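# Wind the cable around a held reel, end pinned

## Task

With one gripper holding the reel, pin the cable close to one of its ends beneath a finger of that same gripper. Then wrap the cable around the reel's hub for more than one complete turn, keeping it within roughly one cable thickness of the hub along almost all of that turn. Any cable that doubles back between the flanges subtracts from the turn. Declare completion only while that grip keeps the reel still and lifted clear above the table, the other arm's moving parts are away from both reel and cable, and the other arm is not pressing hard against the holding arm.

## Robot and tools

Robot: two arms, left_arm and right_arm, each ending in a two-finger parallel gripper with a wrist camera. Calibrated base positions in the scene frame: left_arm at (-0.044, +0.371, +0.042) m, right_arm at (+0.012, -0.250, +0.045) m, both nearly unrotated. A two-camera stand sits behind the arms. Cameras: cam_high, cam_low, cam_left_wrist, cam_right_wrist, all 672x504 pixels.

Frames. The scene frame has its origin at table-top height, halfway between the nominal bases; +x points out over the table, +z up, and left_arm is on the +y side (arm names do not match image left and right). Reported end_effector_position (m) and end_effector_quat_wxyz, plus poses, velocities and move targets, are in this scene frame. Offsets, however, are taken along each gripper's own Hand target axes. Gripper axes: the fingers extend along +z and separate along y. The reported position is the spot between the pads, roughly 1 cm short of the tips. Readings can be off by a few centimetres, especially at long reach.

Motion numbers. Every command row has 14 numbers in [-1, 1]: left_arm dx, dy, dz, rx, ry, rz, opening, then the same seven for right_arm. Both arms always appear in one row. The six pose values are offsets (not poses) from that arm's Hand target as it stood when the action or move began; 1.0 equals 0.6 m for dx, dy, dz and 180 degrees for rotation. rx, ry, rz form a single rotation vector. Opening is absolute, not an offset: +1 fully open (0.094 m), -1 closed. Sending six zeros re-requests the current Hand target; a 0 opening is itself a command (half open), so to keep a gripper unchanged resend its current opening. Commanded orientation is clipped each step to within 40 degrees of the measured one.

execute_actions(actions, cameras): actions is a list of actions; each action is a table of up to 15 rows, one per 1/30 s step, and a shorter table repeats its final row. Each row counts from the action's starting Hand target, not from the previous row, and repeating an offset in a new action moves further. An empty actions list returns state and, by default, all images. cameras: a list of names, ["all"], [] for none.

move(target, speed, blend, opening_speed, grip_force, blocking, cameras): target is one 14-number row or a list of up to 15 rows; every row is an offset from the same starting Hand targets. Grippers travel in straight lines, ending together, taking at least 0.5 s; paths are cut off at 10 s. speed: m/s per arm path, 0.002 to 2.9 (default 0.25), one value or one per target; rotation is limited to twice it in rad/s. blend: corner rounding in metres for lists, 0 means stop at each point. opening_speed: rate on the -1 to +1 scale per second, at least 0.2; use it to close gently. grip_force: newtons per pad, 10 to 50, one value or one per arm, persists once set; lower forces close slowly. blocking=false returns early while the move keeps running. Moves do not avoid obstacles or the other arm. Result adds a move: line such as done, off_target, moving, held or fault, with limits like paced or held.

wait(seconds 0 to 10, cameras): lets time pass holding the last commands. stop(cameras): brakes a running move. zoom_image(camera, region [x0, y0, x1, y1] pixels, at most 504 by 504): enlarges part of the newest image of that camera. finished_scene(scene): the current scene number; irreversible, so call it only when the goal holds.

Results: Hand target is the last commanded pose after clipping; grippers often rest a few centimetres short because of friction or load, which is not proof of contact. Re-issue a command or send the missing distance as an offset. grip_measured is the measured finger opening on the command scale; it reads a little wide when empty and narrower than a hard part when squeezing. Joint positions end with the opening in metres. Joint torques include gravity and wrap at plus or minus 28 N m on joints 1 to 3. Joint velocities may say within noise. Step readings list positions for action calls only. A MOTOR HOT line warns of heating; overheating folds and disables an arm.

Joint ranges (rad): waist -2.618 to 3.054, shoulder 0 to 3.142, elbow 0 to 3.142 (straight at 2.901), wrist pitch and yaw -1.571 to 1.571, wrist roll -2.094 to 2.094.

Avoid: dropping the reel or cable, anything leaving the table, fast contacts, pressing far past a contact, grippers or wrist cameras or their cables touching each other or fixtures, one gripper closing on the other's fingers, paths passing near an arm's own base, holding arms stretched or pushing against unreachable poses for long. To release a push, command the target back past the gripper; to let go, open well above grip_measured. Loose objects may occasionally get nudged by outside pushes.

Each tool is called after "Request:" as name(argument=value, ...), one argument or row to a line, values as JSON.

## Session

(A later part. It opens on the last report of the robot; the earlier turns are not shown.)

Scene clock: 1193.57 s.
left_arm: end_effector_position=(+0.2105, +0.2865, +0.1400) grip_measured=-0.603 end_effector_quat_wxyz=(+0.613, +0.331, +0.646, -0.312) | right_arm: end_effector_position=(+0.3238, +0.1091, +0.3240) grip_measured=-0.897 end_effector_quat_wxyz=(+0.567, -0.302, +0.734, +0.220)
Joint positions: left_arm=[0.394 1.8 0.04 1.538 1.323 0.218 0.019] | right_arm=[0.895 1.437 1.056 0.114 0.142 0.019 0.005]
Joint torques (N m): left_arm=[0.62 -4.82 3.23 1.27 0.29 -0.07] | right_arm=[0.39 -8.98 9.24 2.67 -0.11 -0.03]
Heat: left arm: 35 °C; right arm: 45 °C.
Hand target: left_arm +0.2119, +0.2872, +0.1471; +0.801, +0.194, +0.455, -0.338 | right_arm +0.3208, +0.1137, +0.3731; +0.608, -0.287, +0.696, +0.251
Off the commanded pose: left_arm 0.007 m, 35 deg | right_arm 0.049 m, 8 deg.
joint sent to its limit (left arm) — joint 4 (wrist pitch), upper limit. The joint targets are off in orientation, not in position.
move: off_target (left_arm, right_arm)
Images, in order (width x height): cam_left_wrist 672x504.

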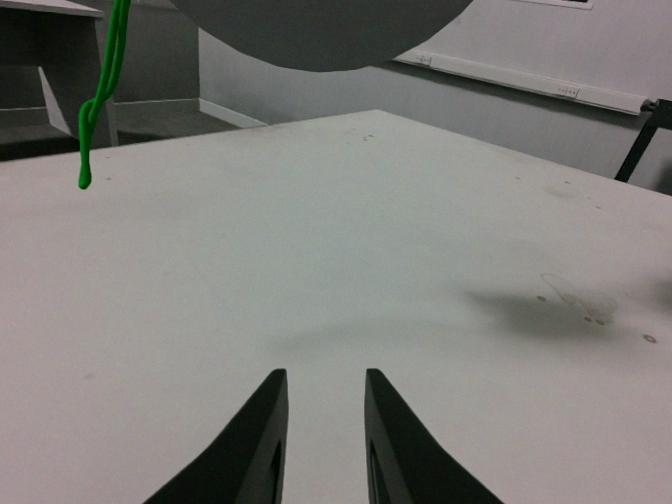

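Request:
move(
  target=[
    [-0.442,0,0.235,-0.19,0.19,-0.19,-0.6, 0,0,0,0,0,0,-1],
    [-0.298,0.003,0.409,-0.387,0.389,-0.383,-0.3, 0,0,0,0,0,0,-1],
  ],
  speed=0.2,
  blend=[0.05,0],
  cameras=["all"],
)

Scene clock: 1254.33 s.
left_arm: end_effector_position=(+0.3150, +0.1968, +0.4375) grip_measured=-0.303 end_effector_quat_wxyz=(+0.190, -0.348, +0.857, -0.329) | right_arm: end_effector_position=(+0.3238, +0.1091, +0.3240) grip_measured=-0.897 end_effector_quat_wxyz=(+0.567, -0.302, +0.734, +0.220)
Joint positions: left_arm=[-0.35 1.767 2.427 -1.473 0.211 -1.215 0.033] | right_arm=[0.895 1.437 1.056 0.114 0.142 0.019 0.005]
Joint torques (N m): left_arm=[0.02 -5.55 8.94 0.15 0.15 -0.04] | right_arm=[0.49 -8.96 9.33 2.64 -0.12 -0.07]
Heat: left arm: 35 °C; right arm: 45 °C.
Hand target: left_arm +0.2957, +0.2020, +0.4262; +0.098, -0.361, +0.896, -0.239 | right_arm +0.3208, +0.1137, +0.3731; +0.608, -0.287, +0.696, +0.251
Off the commanded pose: left_arm 0.023 m, 16 deg | right_arm 0.049 m, 8 deg.
joint sent to its limit (left arm) — joint 4 (wrist pitch), lower limit. The joint targets are off in orientation, not in position.
move: off_target (left_arm, right_arm); target 2's new opening was sent with left_arm's hand 0.023 m and 16 deg from that target

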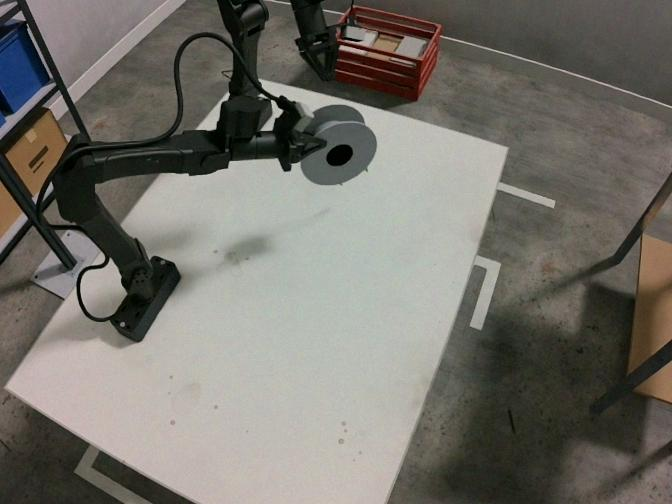

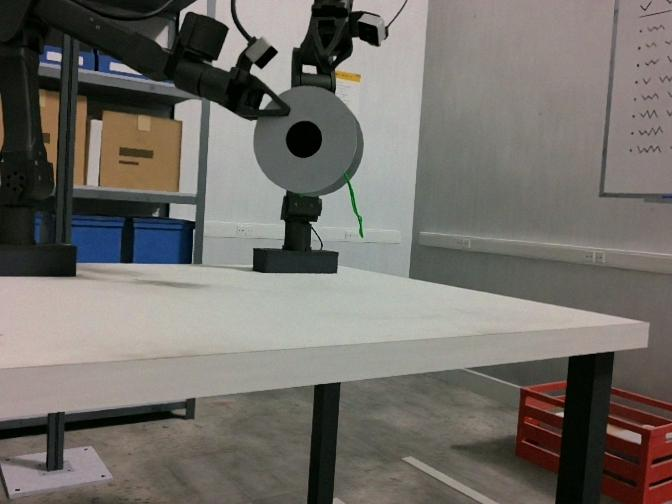

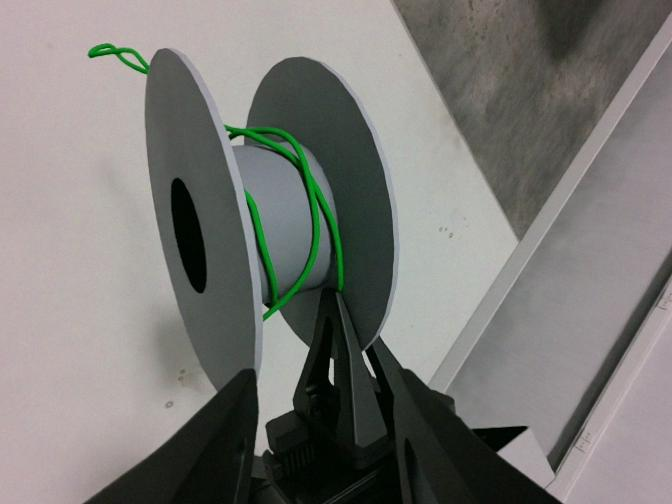

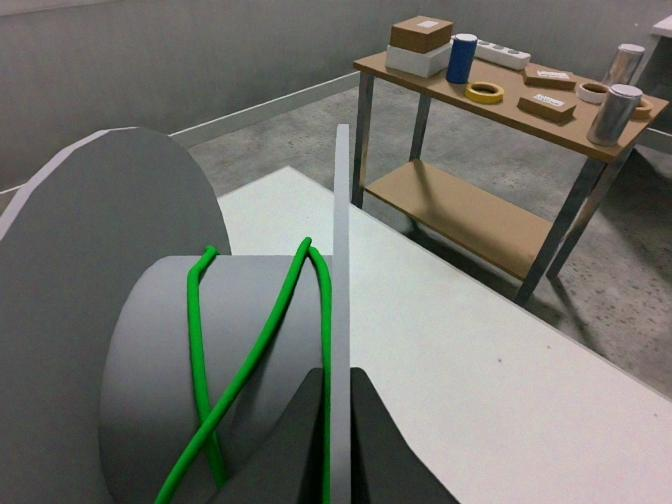

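Request:
move(
  target=[-0.02,-0.011,0.071,0.079,-0.032,0.007,-0.3, 0,0,0,0,0,0,-1],
  speed=0.08,
  cameras=["cam_left_wrist","cam_right_wrist"],
)

Scene clock: 1274.90 s.
left_arm: end_effector_position=(+0.3289, +0.1904, +0.3883) grip_measured=-0.303 end_effector_quat_wxyz=(+0.184, -0.349, +0.859, -0.325) | right_arm: end_effector_position=(+0.3238, +0.1091, +0.3240) grip_measured=-0.897 end_effector_quat_wxyz=(+0.567, -0.302, +0.734, +0.220)
Joint positions: left_arm=[-0.352 1.651 2.033 -1.21 0.211 -1.216 0.033] | right_arm=[0.895 1.437 1.056 0.114 0.142 0.019 0.005]
Joint torques (N m): left_arm=[-0.54 -8.02 5.57 1.15 0 -0.04] | right_arm=[0.38 -9.09 9.35 2.63 -0.11 -0.02]
Heat: left arm: 34 °C; right arm: 45 °C.
Hand target: left_arm +0.3232, +0.1908, +0.3926; +0.189, -0.348, +0.857, -0.329 | right_arm +0.3208, +0.1137, +0.3731; +0.608, -0.287, +0.696, +0.251
Off the commanded pose: left_arm 0.007 m, 1 deg | right_arm 0.049 m, 8 deg.
move: off_target (right_arm)
Images, in order (width x height): cam_left_wrist 672x504, cam_right_wrist 672x504.

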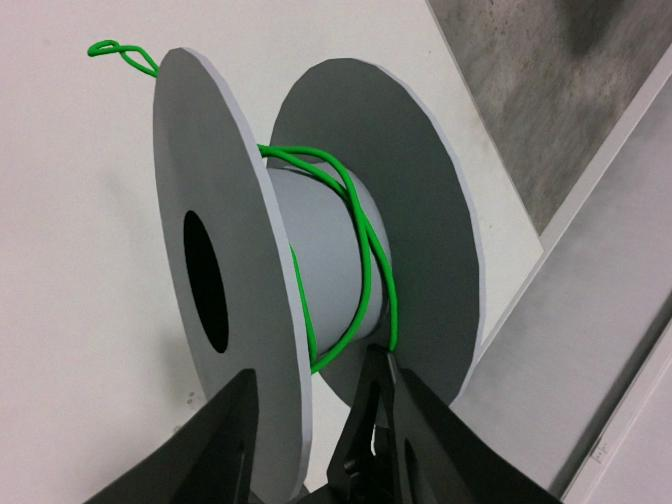

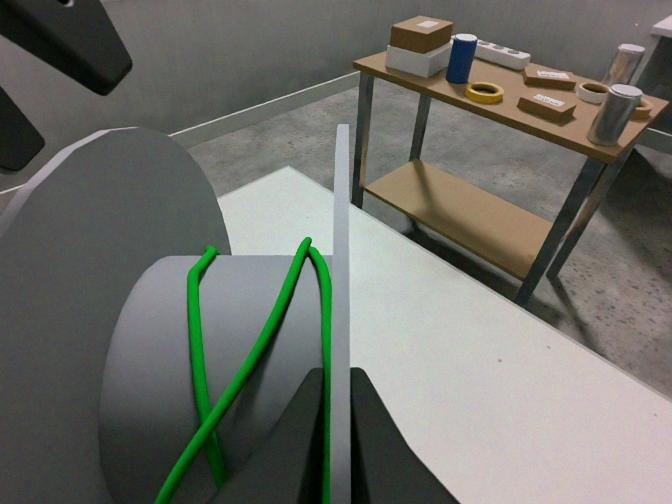

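Request:
move(
  target=[-0.015,-0.02,0,-0.12,0,0,-0.7, 0,0,0,0,0,0,-1],
  speed=0.08,
  cameras=["cam_left_wrist","cam_right_wrist"],
)

Scene clock: 1290.43 s.
left_arm: end_effector_position=(+0.3517, +0.1827, +0.4162) grip_measured=-0.697 end_effector_quat_wxyz=(+0.220, -0.358, +0.862, -0.284) | right_arm: end_effector_position=(+0.3238, +0.1091, +0.3240) grip_measured=-0.897 end_effector_quat_wxyz=(+0.567, -0.302, +0.734, +0.220)
Joint positions: left_arm=[-0.409 1.917 2.552 -1.474 0.067 -1.23 0.014] | right_arm=[0.895 1.437 1.056 0.114 0.142 0.019 0.005]
Joint torques (N m): left_arm=[-0.53 -6.46 8.81 0.12 -0.21 -0.03] | right_arm=[0.35 -8.99 9.35 2.65 -0.13 -0.05]
Heat: left arm: 33 °C; right arm: 45 °C.
Hand target: left_arm +0.3350, +0.1908, +0.4019; +0.121, -0.377, +0.904, -0.162 | right_arm +0.3208, +0.1137, +0.3731; +0.608, -0.287, +0.696, +0.251
Off the commanded pose: left_arm 0.024 m, 19 deg | right_arm 0.049 m, 8 deg.
joint sent to its limit (left arm) — joint 4 (wrist pitch), lower limit. The joint targets are off in orientation, not in position.
move: off_target (left_arm, right_arm)
Images, in order (width x height): cam_left_wrist 672x504, cam_right_wrist 672x504.

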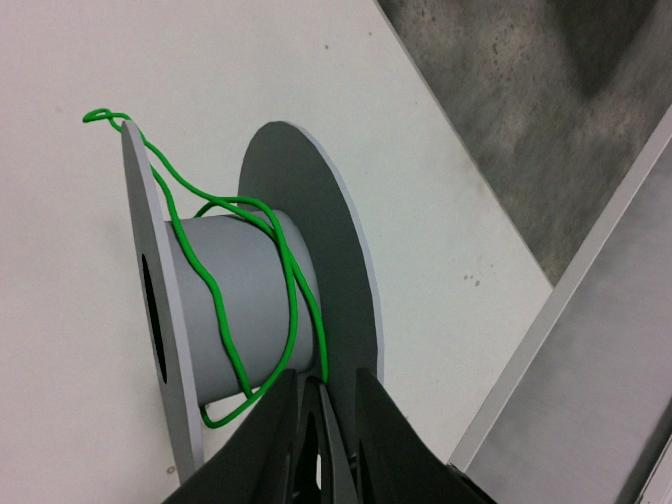

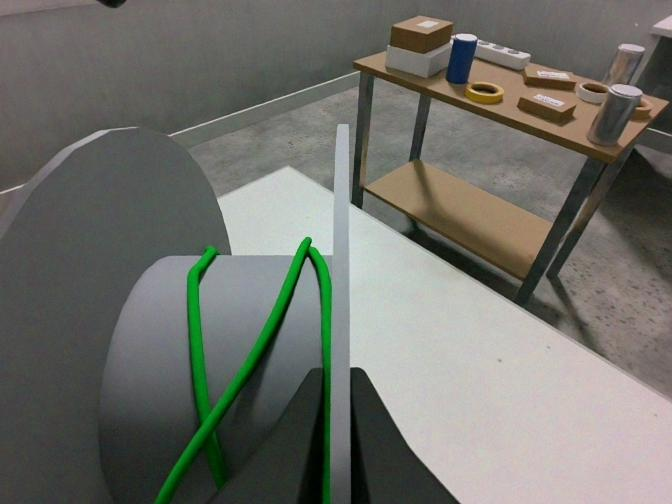

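Request:
move(
  target=[0.038,-0.056,0.068,0,0,0,-0.7, 0,0,0,0,0,0,-1],
  speed=0.08,
  cameras=["cam_left_wrist","cam_right_wrist"],
)

Scene clock: 1309.27 s.
left_arm: end_effector_position=(+0.3717, +0.1345, +0.3883) grip_measured=-0.697 end_effector_quat_wxyz=(+0.203, -0.359, +0.867, -0.279) | right_arm: end_effector_position=(+0.3237, +0.1090, +0.3236) grip_measured=-0.897 end_effector_quat_wxyz=(+0.566, -0.302, +0.735, +0.220)
Joint positions: left_arm=[-0.5 2.083 2.69 -1.474 0.025 -1.303 0.014] | right_arm=[0.895 1.437 1.056 0.112 0.142 0.019 0.005]
Joint torques (N m): left_arm=[-0.62 -7.84 9.17 0.08 -0.23 -0.04] | right_arm=[0.49 -8.99 9.36 2.65 -0.13 -0.06]
Heat: left arm: 33 °C; right arm: 45 °C.
Hand target: left_arm +0.3549, +0.1440, +0.3751; +0.121, -0.377, +0.904, -0.162 | right_arm +0.3207, +0.1137, +0.3730; +0.608, -0.287, +0.696, +0.251
Off the commanded pose: left_arm 0.023 m, 17 deg | right_arm 0.050 m, 8 deg.
joint sent to its limit (left arm) — joint 4 (wrist pitch), lower limit. The joint targets are off in orientation, not in position.
move: off_target (left_arm, right_arm)
Images, in order (width x height): cam_left_wrist 672x504, cam_right_wrist 672x504.

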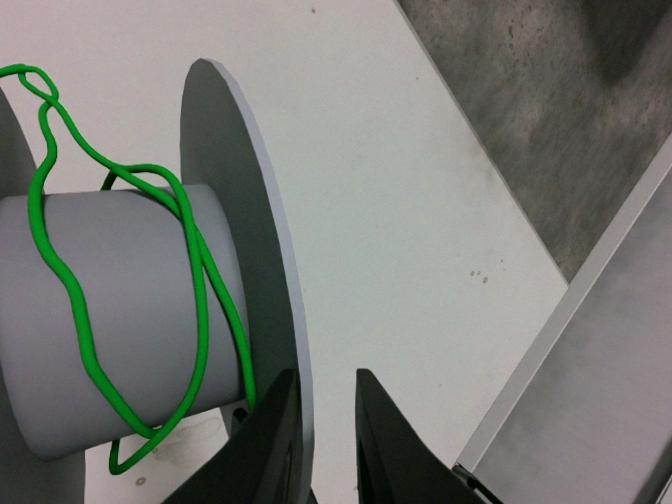

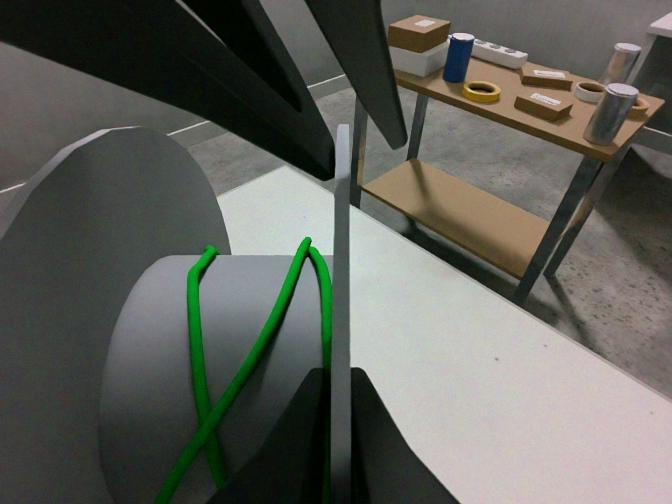

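Request:
move(
  target=[0.014,0.061,-0.008,0,0,0,-0.7, 0,0,0,0,0,0,-1],
  speed=0.06,
  cameras=["cam_left_wrist","cam_right_wrist"],
)

Scene clock: 1321.00 s.
left_arm: end_effector_position=(+0.3511, +0.1460, +0.3730) grip_measured=-0.697 end_effector_quat_wxyz=(+0.179, -0.365, +0.879, -0.249) | right_arm: end_effector_position=(+0.3154, +0.1152, +0.3195) grip_measured=-0.897 end_effector_quat_wxyz=(+0.554, -0.319, +0.733, +0.230)
Joint positions: left_arm=[-0.5 1.989 2.516 -1.475 0.025 -1.304 0.014] | right_arm=[0.903 1.437 1.056 0.096 0.108 0.014 0.005]
Joint torques (N m): left_arm=[-0.2 -10.7 4.53 -0.02 -0.21 0] | right_arm=[-0.12 -9.11 9.14 2.82 0.25 0.05]
Heat: left arm: 33 °C; right arm: 44 °C.
Hand target: left_arm +0.3239, +0.1632, +0.3647; +0.121, -0.377, +0.904, -0.162 | right_arm +0.3208, +0.1137, +0.3730; +0.608, -0.287, +0.696, +0.251
Off the commanded pose: left_arm 0.033 m, 12 deg | right_arm 0.054 m, 9 deg.
joint sent to its limit (left arm) — joint 4 (wrist pitch), lower limit. The joint targets are off in orientation, not in position.
move: off_target (left_arm, right_arm)
Images, in order (width x height): cam_left_wrist 672x504, cam_right_wrist 672x504.

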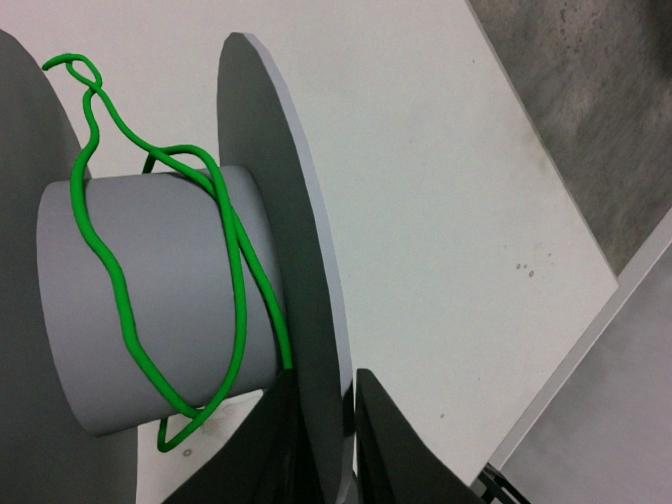

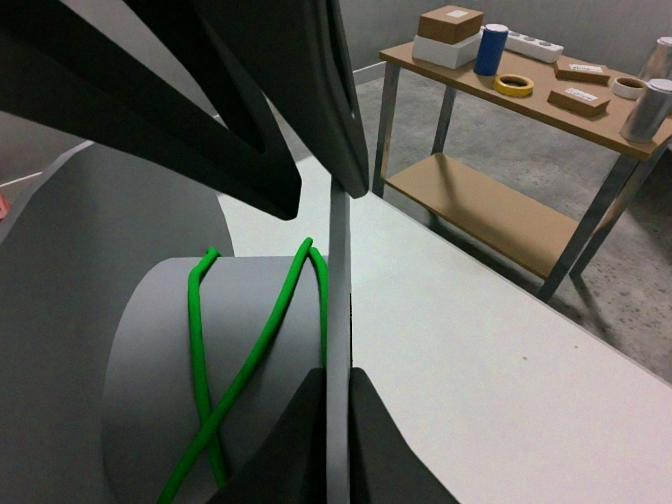

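Request:
move(
  target=[
    [-0.008,-0.032,-0.077,0,0,0,-0.7, 0,0,0,0,0,0,-1],
  ],
  speed=0.08,
  cameras=["cam_left_wrist","cam_right_wrist"],
)

Scene clock: 1328.43 s.
left_arm: end_effector_position=(+0.3478, +0.1479, +0.4146) grip_measured=-0.697 end_effector_quat_wxyz=(+0.215, -0.357, +0.861, -0.293) | right_arm: end_effector_position=(+0.3171, +0.1137, +0.3197) grip_measured=-0.897 end_effector_quat_wxyz=(+0.557, -0.316, +0.735, +0.226)
Joint positions: left_arm=[-0.5 1.968 2.616 -1.475 0.025 -1.304 0.014] | right_arm=[0.903 1.437 1.056 0.096 0.12 0.014 0.005]
Joint torques (N m): left_arm=[-0.05 -9.59 8.28 0.14 -0.19 -0.03] | right_arm=[-0.13 -9.26 9.17 2.8 0.13 0]
Heat: left arm: 33 °C; right arm: 46 °C.
Hand target: left_arm +0.3238, +0.1632, +0.4148; +0.121, -0.377, +0.904, -0.162 | right_arm +0.3208, +0.1137, +0.3731; +0.608, -0.287, +0.696, +0.251
Off the commanded pose: left_arm 0.029 m, 19 deg | right_arm 0.054 m, 9 deg.
joint sent to its limit (left arm) — joint 4 (wrist pitch), lower limit. The joint targets are off in orientation, not in position.
move: off_target (left_arm, right_arm)
Images, in order (width x height): cam_left_wrist 672x504, cam_right_wrist 672x504.

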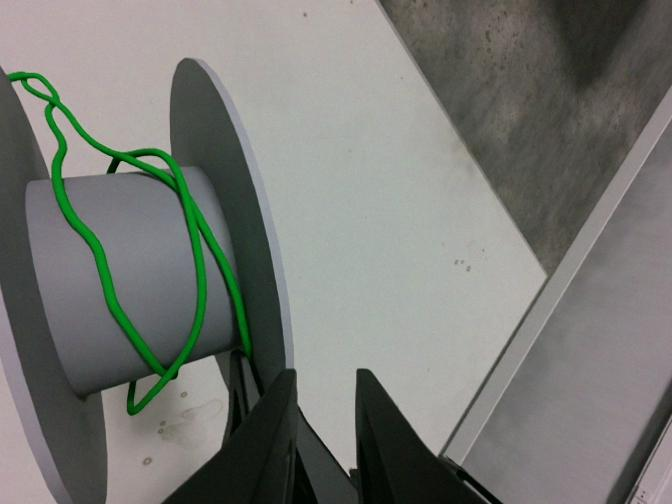

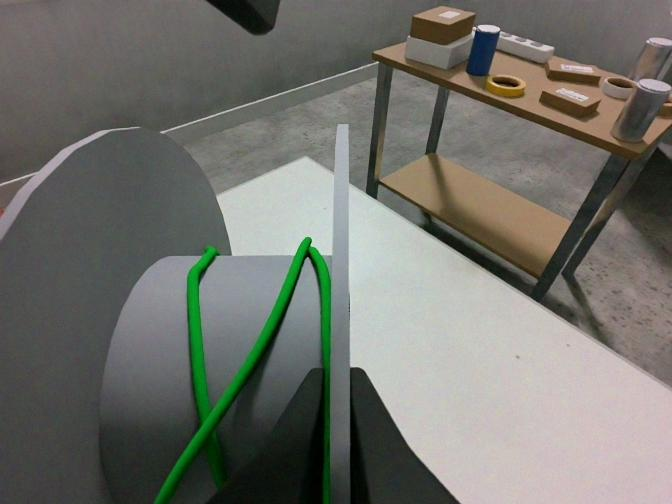

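Request:
move(
  target=[
    [0.022,0.065,-0.03,0,0,0,-0.7, 0,0,0,0,0,0,-1],
    [0.019,0.058,0.06,0,0,0,-0.7, 0,0,0,0,0,0,-1],
  ],
  speed=0.06,
  blend=[0.005,0],
  cameras=["cam_left_wrist","cam_right_wrist"],
)

Scene clock: 1339.63 s.
left_arm: end_effector_position=(+0.3250, +0.1591, +0.3915) grip_measured=-0.697 end_effector_quat_wxyz=(+0.185, -0.363, +0.876, -0.258) | right_arm: end_effector_position=(+0.3172, +0.1136, +0.3197) grip_measured=-0.897 end_effector_quat_wxyz=(+0.557, -0.316, +0.735, +0.225)
Joint positions: left_arm=[-0.503 1.869 2.418 -1.475 0.025 -1.306 0.014] | right_arm=[0.903 1.437 1.056 0.096 0.121 0.014 0.005]
Joint torques (N m): left_arm=[-0.54 -6.72 5.01 0.04 -0.25 -0.03] | right_arm=[-0.29 -9.25 9.13 2.84 0.14 0.01]
Heat: left arm: 33 °C; right arm: 47 °C.
Hand target: left_arm +0.3058, +0.1707, +0.3673; +0.121, -0.377, +0.904, -0.162 | right_arm +0.3208, +0.1137, +0.3730; +0.608, -0.287, +0.696, +0.251
Off the commanded pose: left_arm 0.033 m, 14 deg | right_arm 0.054 m, 9 deg.
joint sent to its limit (left arm) — joint 4 (wrist pitch), lower limit. The joint targets are off in orientation, not in position.
move: off_target (left_arm, right_arm)
Images, in order (width x height): cam_left_wrist 672x504, cam_right_wrist 672x504.

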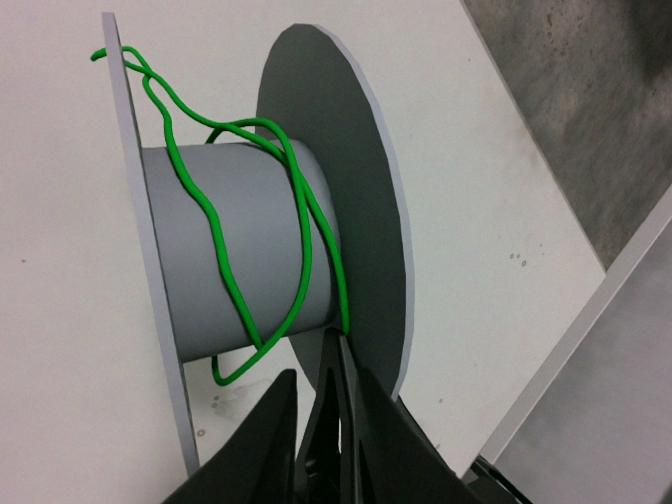

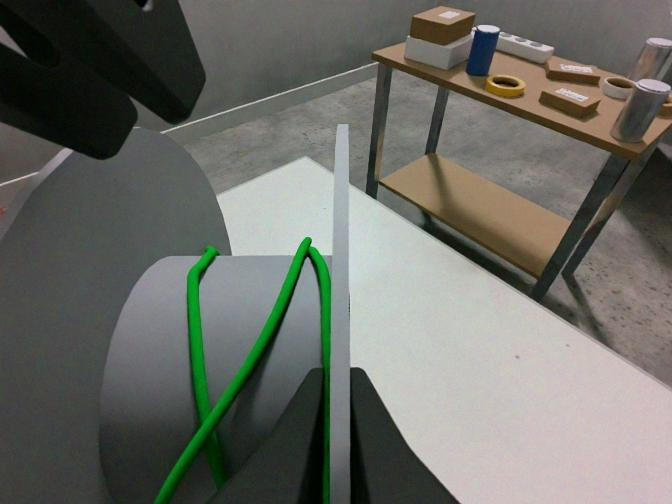

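Request:
move(
  target=[-0.005,0.004,0.075,0,0,0,-0.7, 0,0,0,0,0,0,-1],
  speed=0.05,
  cameras=["cam_left_wrist","cam_right_wrist"],
)

Scene clock: 1346.70 s.
left_arm: end_effector_position=(+0.3396, +0.1509, +0.3479) grip_measured=-0.697 end_effector_quat_wxyz=(+0.153, -0.370, +0.891, -0.216) | right_arm: end_effector_position=(+0.3172, +0.1136, +0.3197) grip_measured=-0.897 end_effector_quat_wxyz=(+0.557, -0.316, +0.735, +0.225)
Joint positions: left_arm=[-0.503 1.953 2.392 -1.475 0.025 -1.306 0.014] | right_arm=[0.903 1.437 1.056 0.096 0.121 0.014 0.005]
Joint torques (N m): left_arm=[0.35 -7.45 5.18 -0.03 -0.2 0.05] | right_arm=[-0.24 -9.25 9.18 2.88 0.14 0.02]
Heat: left arm: 32 °C; right arm: 47 °C.
Hand target: left_arm +0.3217, +0.1653, +0.3255; +0.121, -0.377, +0.904, -0.162 | right_arm +0.3208, +0.1137, +0.3730; +0.608, -0.287, +0.696, +0.251
Off the commanded pose: left_arm 0.032 m, 7 deg | right_arm 0.053 m, 9 deg.
move: off_target (left_arm, right_arm)
Images, in order (width x height): cam_left_wrist 672x504, cam_right_wrist 672x504.

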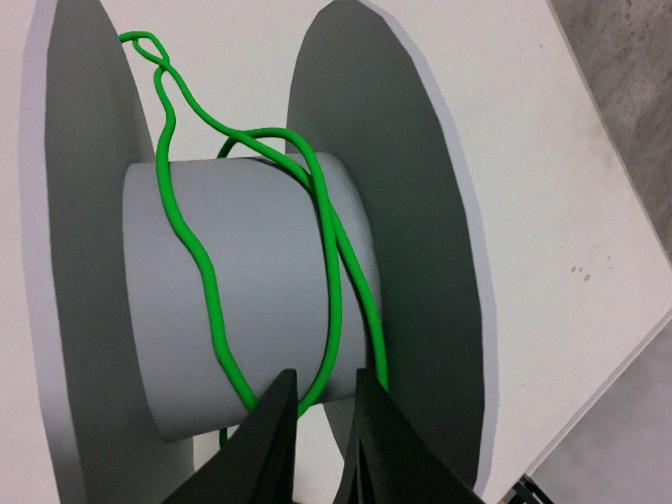

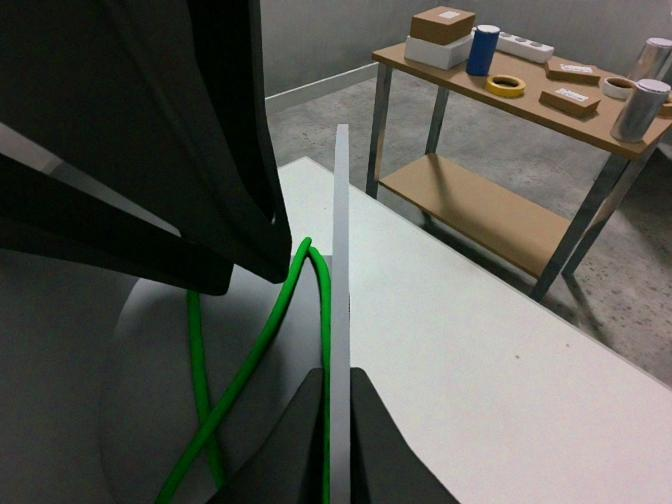

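Request:
move(
  target=[0,0.004,0.034,0,0,0,-0.7, 0,0,0,0,0,0,-1],
  speed=0.04,
  cameras=["cam_left_wrist","cam_right_wrist"],
)

Scene clock: 1352.67 s.
left_arm: end_effector_position=(+0.3341, +0.1536, +0.3087) grip_measured=-0.697 end_effector_quat_wxyz=(+0.122, -0.375, +0.901, -0.179) | right_arm: end_effector_position=(+0.3142, +0.1098, +0.3049) grip_measured=-0.897 end_effector_quat_wxyz=(+0.535, -0.326, +0.750, +0.213)
Joint positions: left_arm=[-0.503 1.934 2.23 -1.431 0.027 -1.306 0.014] | right_arm=[0.903 1.437 1.056 0.034 0.121 0.012 0.005]
Joint torques (N m): left_arm=[0.49 -9.58 4.71 0.53 -0.22 0.04] | right_arm=[-0.28 -10.32 8.64 3.42 0.1 0.04]
Heat: left arm: 32 °C; right arm: 47 °C.
Hand target: left_arm +0.3272, +0.1628, +0.3057; +0.121, -0.377, +0.904, -0.162 | right_arm +0.3207, +0.1137, +0.3730; +0.608, -0.288, +0.696, +0.251
Off the commanded pose: left_arm 0.012 m, 2 deg | right_arm 0.069 m, 12 deg.
move: off_target (left_arm, right_arm)
Images, in order (width x height): cam_left_wrist 672x504, cam_right_wrist 672x504.

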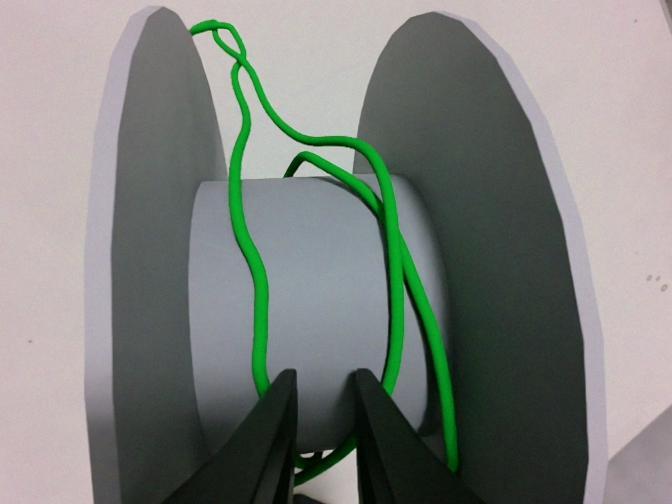

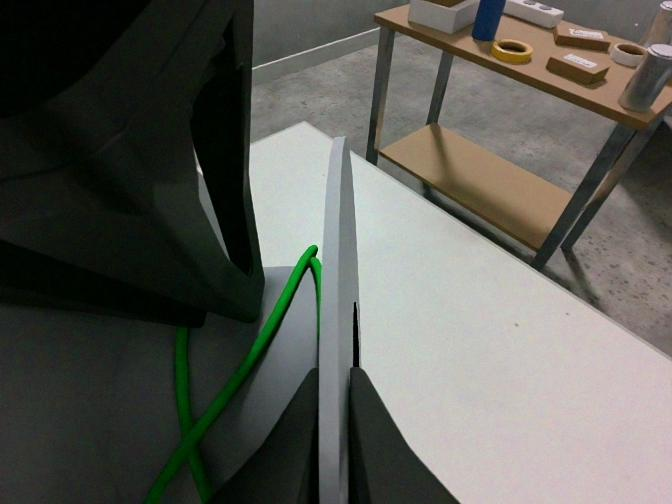

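Request:
move(
  target=[
    [0,0,-0.06,0,0,0,-0.7, 0,0,0,0,0,0,-1],
    [0.0,-0.03,-0.06,0,0,0,-0.6, 0,0,0,0,0,0,-1],
  ],
  speed=0.05,
  cameras=["cam_left_wrist","cam_right_wrist"],
)

Scene clock: 1358.40 s.
left_arm: end_effector_position=(+0.3442, +0.1483, +0.3550) grip_measured=-0.603 end_effector_quat_wxyz=(+0.161, -0.368, +0.887, -0.226) | right_arm: end_effector_position=(+0.3172, +0.1136, +0.3198) grip_measured=-0.897 end_effector_quat_wxyz=(+0.557, -0.316, +0.734, +0.225)
Joint positions: left_arm=[-0.503 1.97 2.436 -1.476 0.025 -1.306 0.019] | right_arm=[0.903 1.437 1.056 0.096 0.121 0.012 0.005]
Joint torques (N m): left_arm=[-0.7 -7.35 9.63 -0.08 -0.27 -0.05] | right_arm=[-0.16 -9.16 9.01 2.82 0.14 0.02]
Heat: left arm: 32 °C; right arm: 48 °C.
Hand target: left_arm +0.3264, +0.1582, +0.3458; +0.121, -0.377, +0.904, -0.162 | right_arm +0.3208, +0.1137, +0.3730; +0.608, -0.287, +0.696, +0.251
Off the commanded pose: left_arm 0.022 m, 9 deg | right_arm 0.053 m, 9 deg.
joint sent to its limit (left arm) — joint 4 (wrist pitch), lower limit. The joint targets are off in orientation, not in position.
move: off_target (left_arm, right_arm); target 2's new opening was sent with left_arm's hand 0.022 m and 9 deg from that target
Images, in order (width x height): cam_left_wrist 672x504, cam_right_wrist 672x504.

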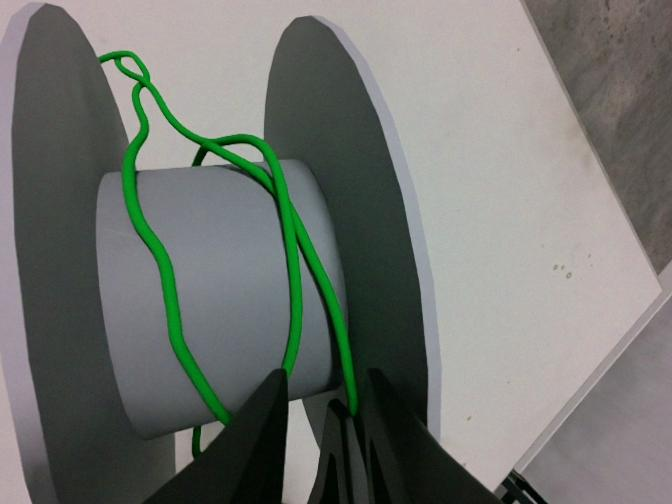

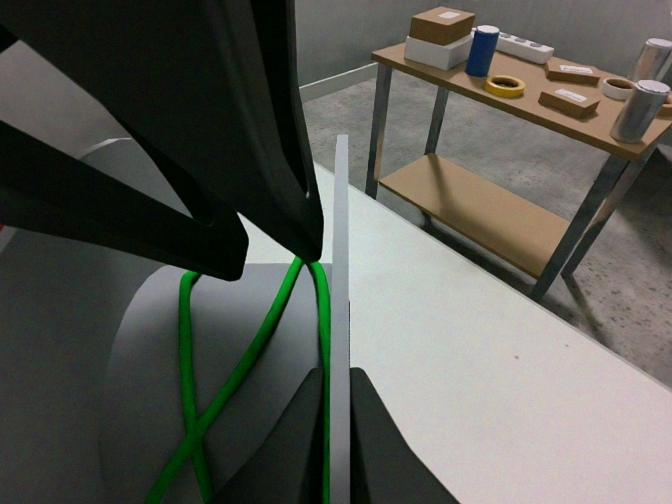

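Request:
move(
  target=[0,-0.008,0.045,0,0,0,-0.6, 0,0,0,0,0,0,-1],
  speed=0.04,
  cameras=["cam_left_wrist","cam_right_wrist"],
)

Scene clock: 1364.03 s.
left_arm: end_effector_position=(+0.3562, +0.1402, +0.3346) grip_measured=-0.603 end_effector_quat_wxyz=(+0.149, -0.370, +0.892, -0.211) | right_arm: end_effector_position=(+0.3195, +0.1110, +0.3192) grip_measured=-0.897 end_effector_quat_wxyz=(+0.559, -0.311, +0.737, +0.217)
Joint positions: left_arm=[-0.507 2.039 2.466 -1.476 0.022 -1.308 0.019] | right_arm=[0.903 1.437 1.056 0.093 0.14 0.012 0.005]
Joint torques (N m): left_arm=[-0.77 -7.49 9.47 -0.13 -0.26 -0.08] | right_arm=[-0.24 -9.29 9.13 2.82 -0.07 0.03]
Heat: left arm: 33 °C; right arm: 48 °C.
Hand target: left_arm +0.3387, +0.1495, +0.3228; +0.121, -0.377, +0.904, -0.162 | right_arm +0.3207, +0.1137, +0.3731; +0.608, -0.287, +0.696, +0.251
Off the commanded pose: left_arm 0.023 m, 7 deg | right_arm 0.054 m, 9 deg.
joint sent to its limit (left arm) — joint 4 (wrist pitch), lower limit. The joint targets still meet the commanded pose.
move: off_target (left_arm, right_arm)
Images, in order (width x height): cam_left_wrist 672x504, cam_right_wrist 672x504.

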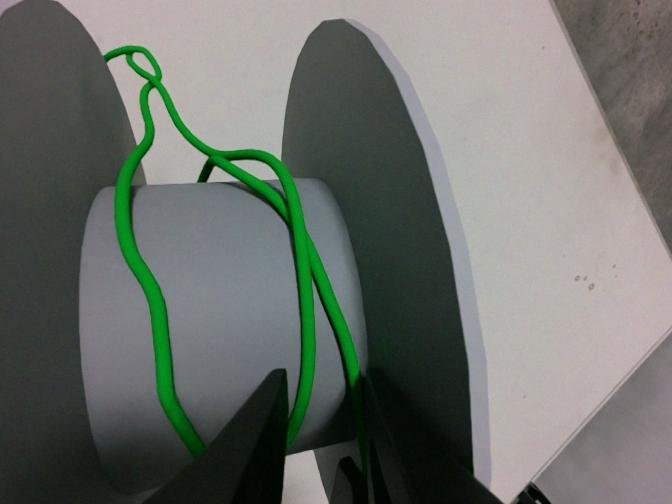

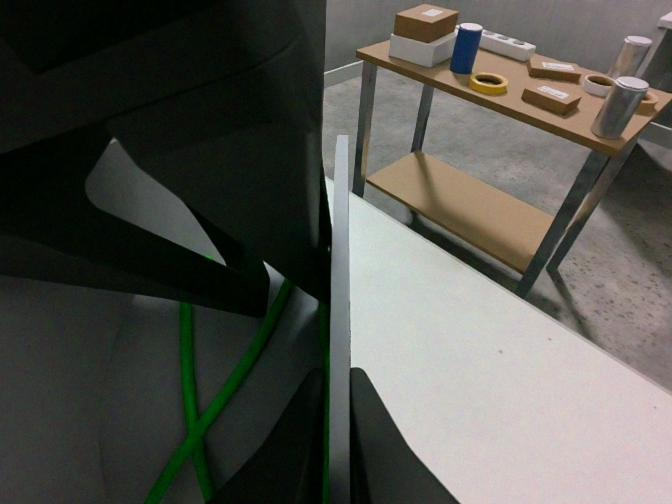

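Request:
move(
  target=[
    [0,0.012,-0.004,0,0,0,-0.6, 0,0,0,0,0,0,-1],
    [0,0.012,0.006,0,0,0,-1, 0,0,0,0,0,0,-1],
  ],
  speed=0.04,
  cameras=["cam_left_wrist","cam_right_wrist"],
)

Scene clock: 1372.90 s.
left_arm: end_effector_position=(+0.3556, +0.1406, +0.3309) grip_measured=-0.993 end_effector_quat_wxyz=(+0.146, -0.371, +0.894, -0.206) | right_arm: end_effector_position=(+0.3190, +0.1105, +0.3167) grip_measured=-0.897 end_effector_quat_wxyz=(+0.555, -0.313, +0.740, +0.215)
Joint positions: left_arm=[-0.507 2.039 2.455 -1.476 0.022 -1.308 0] | right_arm=[0.903 1.437 1.056 0.083 0.14 0.012 0.005]
Joint torques (N m): left_arm=[-0.27 -9.32 4.97 0.01 -0.21 -0.02] | right_arm=[-0.29 -9.29 9.13 2.95 -0.11 0.03]
Heat: left arm: 33 °C; right arm: 48 °C.
Hand target: left_arm +0.3353, +0.1536, +0.3168; +0.121, -0.377, +0.904, -0.162 | right_arm +0.3208, +0.1137, +0.3730; +0.608, -0.287, +0.696, +0.251
Off the commanded pose: left_arm 0.028 m, 6 deg | right_arm 0.056 m, 9 deg.
move: off_target (left_arm, right_arm); target 2's new opening was sent with left_arm's hand 0.028 m and 6 deg from that target
Images, in order (width x height): cam_left_wrist 672x504, cam_right_wrist 672x504.

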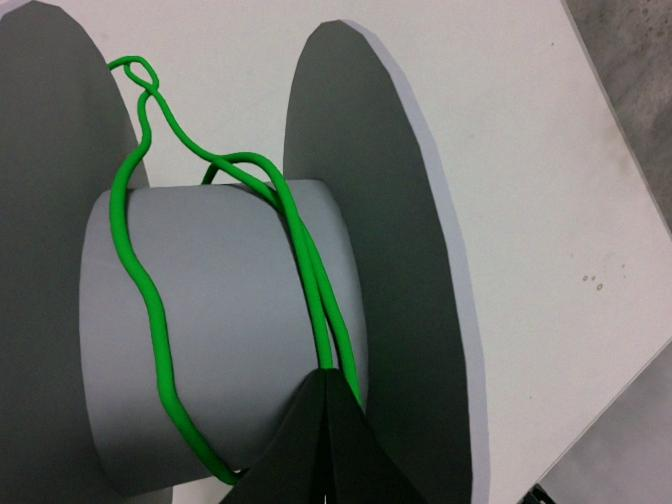

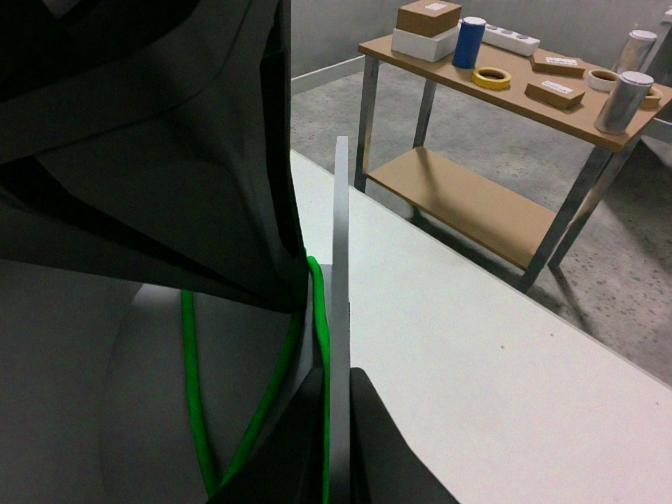

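Request:
move(
  target=[
    [0,0,-0.012,0,0,0,-0.72, 0,0,0,0,0,0,-1],
    [0,0,0.02,0,0,0,-0.72, 0,0,0,0,0,0,-1],
    [0,0,0.02,0,0,0,-1, 0,0,0,0,0,0,-1],
  ],
  speed=0.04,
  cameras=["cam_left_wrist","cam_right_wrist"],
)

Scene clock: 1377.70 s.
left_arm: end_effector_position=(+0.3499, +0.1430, +0.3090) grip_measured=-0.993 end_effector_quat_wxyz=(+0.127, -0.373, +0.901, -0.182) | right_arm: end_effector_position=(+0.3147, +0.1083, +0.3029) grip_measured=-0.897 end_effector_quat_wxyz=(+0.533, -0.325, +0.753, +0.208)
Joint positions: left_arm=[-0.508 2.025 2.362 -1.461 0.022 -1.308 0] | right_arm=[0.903 1.437 1.056 0.025 0.128 0.012 0.005]
Joint torques (N m): left_arm=[-0.09 -10.28 4.64 0.42 -0.2 -0.04] | right_arm=[-0.28 -10.37 8.44 3.47 0.06 0.09]
Heat: left arm: 33 °C; right arm: 47 °C.
Hand target: left_arm +0.3394, +0.1512, +0.3057; +0.121, -0.377, +0.904, -0.162 | right_arm +0.3207, +0.1137, +0.3730; +0.608, -0.288, +0.696, +0.251
Off the commanded pose: left_arm 0.014 m, 2 deg | right_arm 0.071 m, 13 deg.
move: off_target (left_arm, right_arm); target 3's new opening was sent with left_arm's hand 0.013 m and 2 deg from that target
Images, in order (width x height): cam_left_wrist 672x504, cam_right_wrist 672x504.

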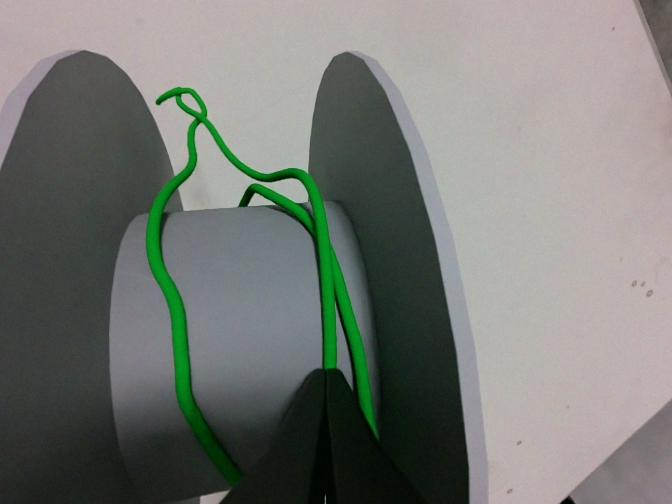

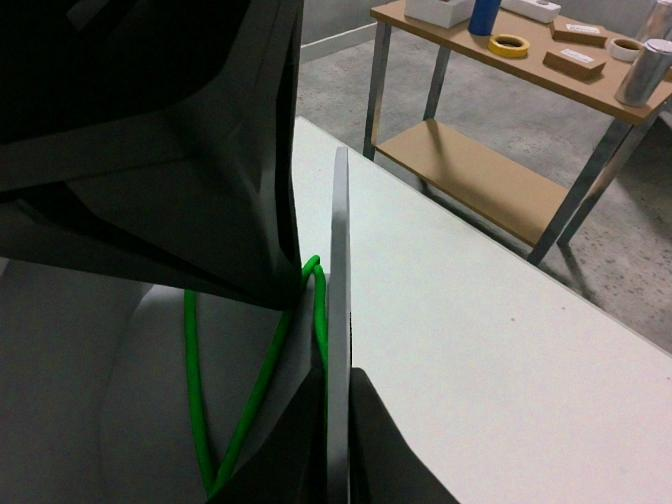

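Request:
move(
  target=[
    [0,0,-0.05,0,0,0,-0.5, 0,0,0,0,0,0,-1],
    [0,-0.004,-0.005,0,0,0,-0.5, 0,0,0,0,0,0,-1],
  ],
  speed=0.04,
  cameras=["cam_left_wrist","cam_right_wrist"],
)

Scene clock: 1383.17 s.
left_arm: end_effector_position=(+0.3512, +0.1429, +0.3237) grip_measured=-0.503 end_effector_quat_wxyz=(+0.139, -0.372, +0.897, -0.195) | right_arm: end_effector_position=(+0.3170, +0.1111, +0.3137) grip_measured=-0.897 end_effector_quat_wxyz=(+0.549, -0.318, +0.742, +0.217)
Joint positions: left_arm=[-0.508 2.025 2.413 -1.475 0.019 -1.308 0.023] | right_arm=[0.903 1.437 1.056 0.071 0.129 0.012 0.005]
Joint torques (N m): left_arm=[-0.28 -8.53 4.78 0.32 -0.19 -0.06] | right_arm=[-0.25 -9.65 8.96 3.08 0.04 0.06]
Heat: left arm: 33 °C; right arm: 48 °C.
Hand target: left_arm +0.3400, +0.1502, +0.3095; +0.121, -0.377, +0.904, -0.162 | right_arm +0.3208, +0.1137, +0.3730; +0.608, -0.287, +0.696, +0.251
Off the commanded pose: left_arm 0.020 m, 4 deg | right_arm 0.059 m, 10 deg.
move: off_target (left_arm, right_arm)
Images, in order (width x height): cam_left_wrist 672x504, cam_right_wrist 672x504.

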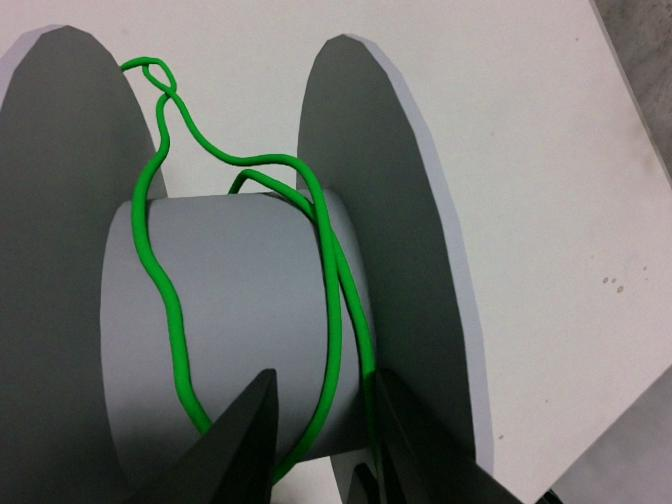

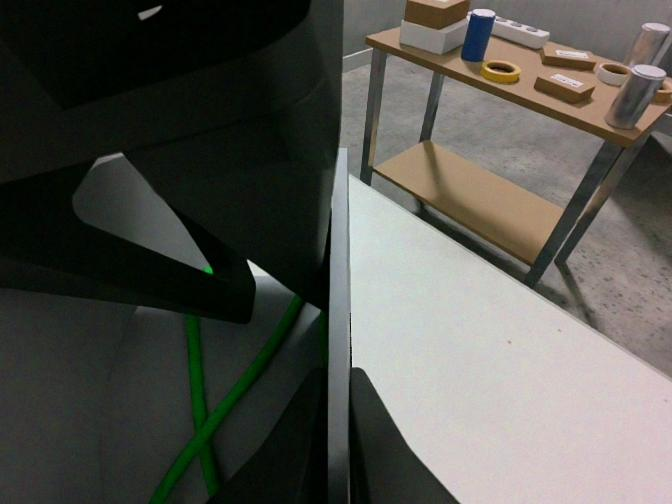

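Request:
move(
  target=[
    [0,0.004,0.01,0,0,0,-1, 0,0,0,0,0,0,-1],
  ],
  opening_speed=0.3,
  speed=0.04,
  cameras=["cam_left_wrist","cam_right_wrist"],
)

Scene clock: 1388.53 s.
left_arm: end_effector_position=(+0.3495, +0.1431, +0.3064) grip_measured=-0.993 end_effector_quat_wxyz=(+0.126, -0.374, +0.901, -0.180) | right_arm: end_effector_position=(+0.3146, +0.1081, +0.3024) grip_measured=-0.897 end_effector_quat_wxyz=(+0.532, -0.325, +0.753, +0.207)
Joint positions: left_arm=[-0.509 2.019 2.342 -1.451 0.022 -1.308 0] | right_arm=[0.903 1.437 1.056 0.023 0.128 0.012 0.005]
Joint torques (N m): left_arm=[-0.13 -10.17 4.75 0.49 -0.21 -0.04] | right_arm=[-0.25 -10.29 8.58 3.51 0.03 0.03]
Heat: left arm: 32 °C; right arm: 49 °C.
Hand target: left_arm +0.3405, +0.1506, +0.3030; +0.121, -0.377, +0.904, -0.162 | right_arm +0.3207, +0.1137, +0.3731; +0.608, -0.287, +0.696, +0.251
Off the commanded pose: left_arm 0.012 m, 2 deg | right_arm 0.071 m, 13 deg.
move: off_target (left_arm, right_arm)
Images, in order (width x height): cam_left_wrist 672x504, cam_right_wrist 672x504.

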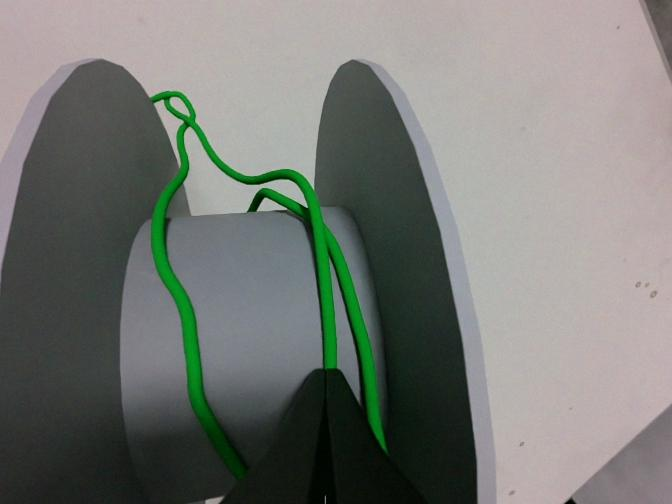

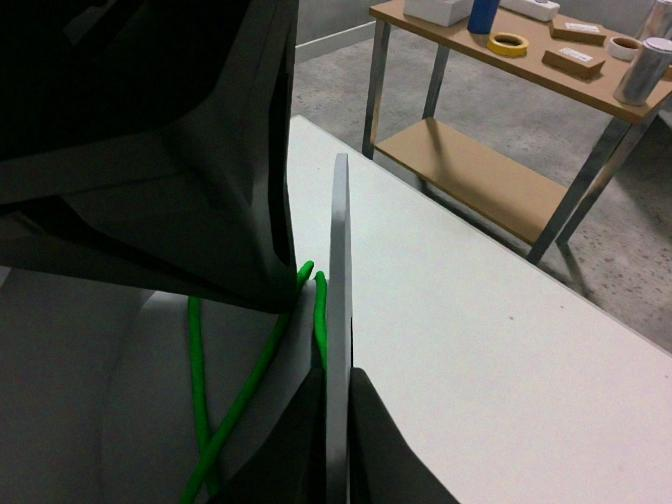

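Request:
move(
  target=[
    [0,0,-0.06,0,0,0,-0.5, 0,0,0,0,0,0,-1],
    [-0.09,0.05,-0.06,0,0,-0.15,-0.5, 0,0,0,0,0,0,-1],
  ],
  speed=0.06,
  cameras=["cam_left_wrist","cam_high"],
)

Scene clock: 1401.60 s.
left_arm: end_effector_position=(+0.3767, +0.2039, +0.3334) grip_measured=-0.503 end_effector_quat_wxyz=(+0.110, -0.566, +0.785, -0.227) | right_arm: end_effector_position=(+0.3179, +0.1124, +0.3213) grip_measured=-0.897 end_effector_quat_wxyz=(+0.560, -0.314, +0.734, +0.223)
Joint positions: left_arm=[-0.343 2.005 2.415 -1.476 0.069 -1.619 0.023] | right_arm=[0.903 1.434 1.056 0.098 0.128 0.011 0.005]
Joint torques (N m): left_arm=[0.54 -11.22 5.18 -0.13 0.09 -0.06] | right_arm=[-0.21 -8.98 9.17 2.82 0.04 0.04]
Heat: left arm: 32 °C; right arm: 49 °C.
Hand target: left_arm +0.3460, +0.2167, +0.3296; +0.079, -0.578, +0.791, -0.186 | right_arm +0.3207, +0.1137, +0.3730; +0.608, -0.287, +0.696, +0.251
Off the commanded pose: left_arm 0.033 m, 6 deg | right_arm 0.052 m, 8 deg.
joint sent to its limit (left arm) — joint 4 (wrist pitch), lower limit. The joint targets still meet the commanded pose.
move: off_target (left_arm, right_arm)
Images, in order (width x height): cam_high 672x504, cam_left_wrist 672x504.

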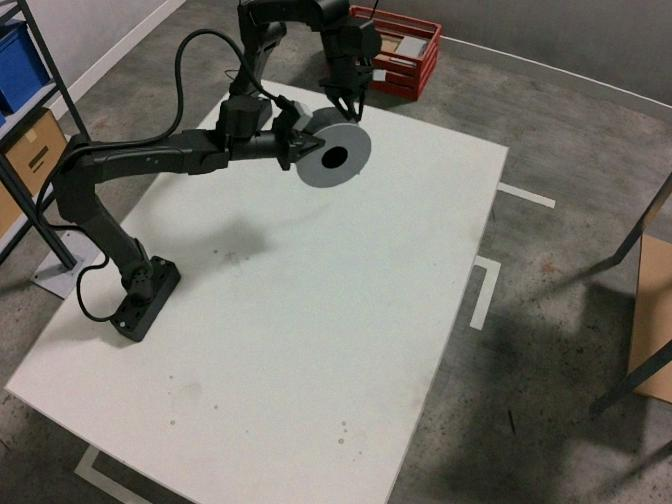

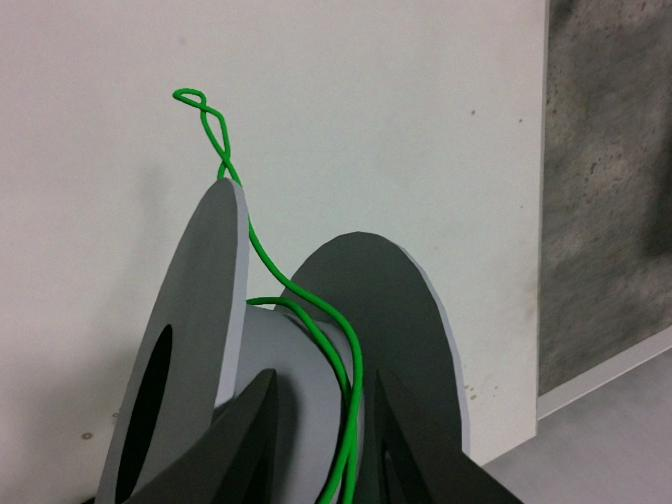

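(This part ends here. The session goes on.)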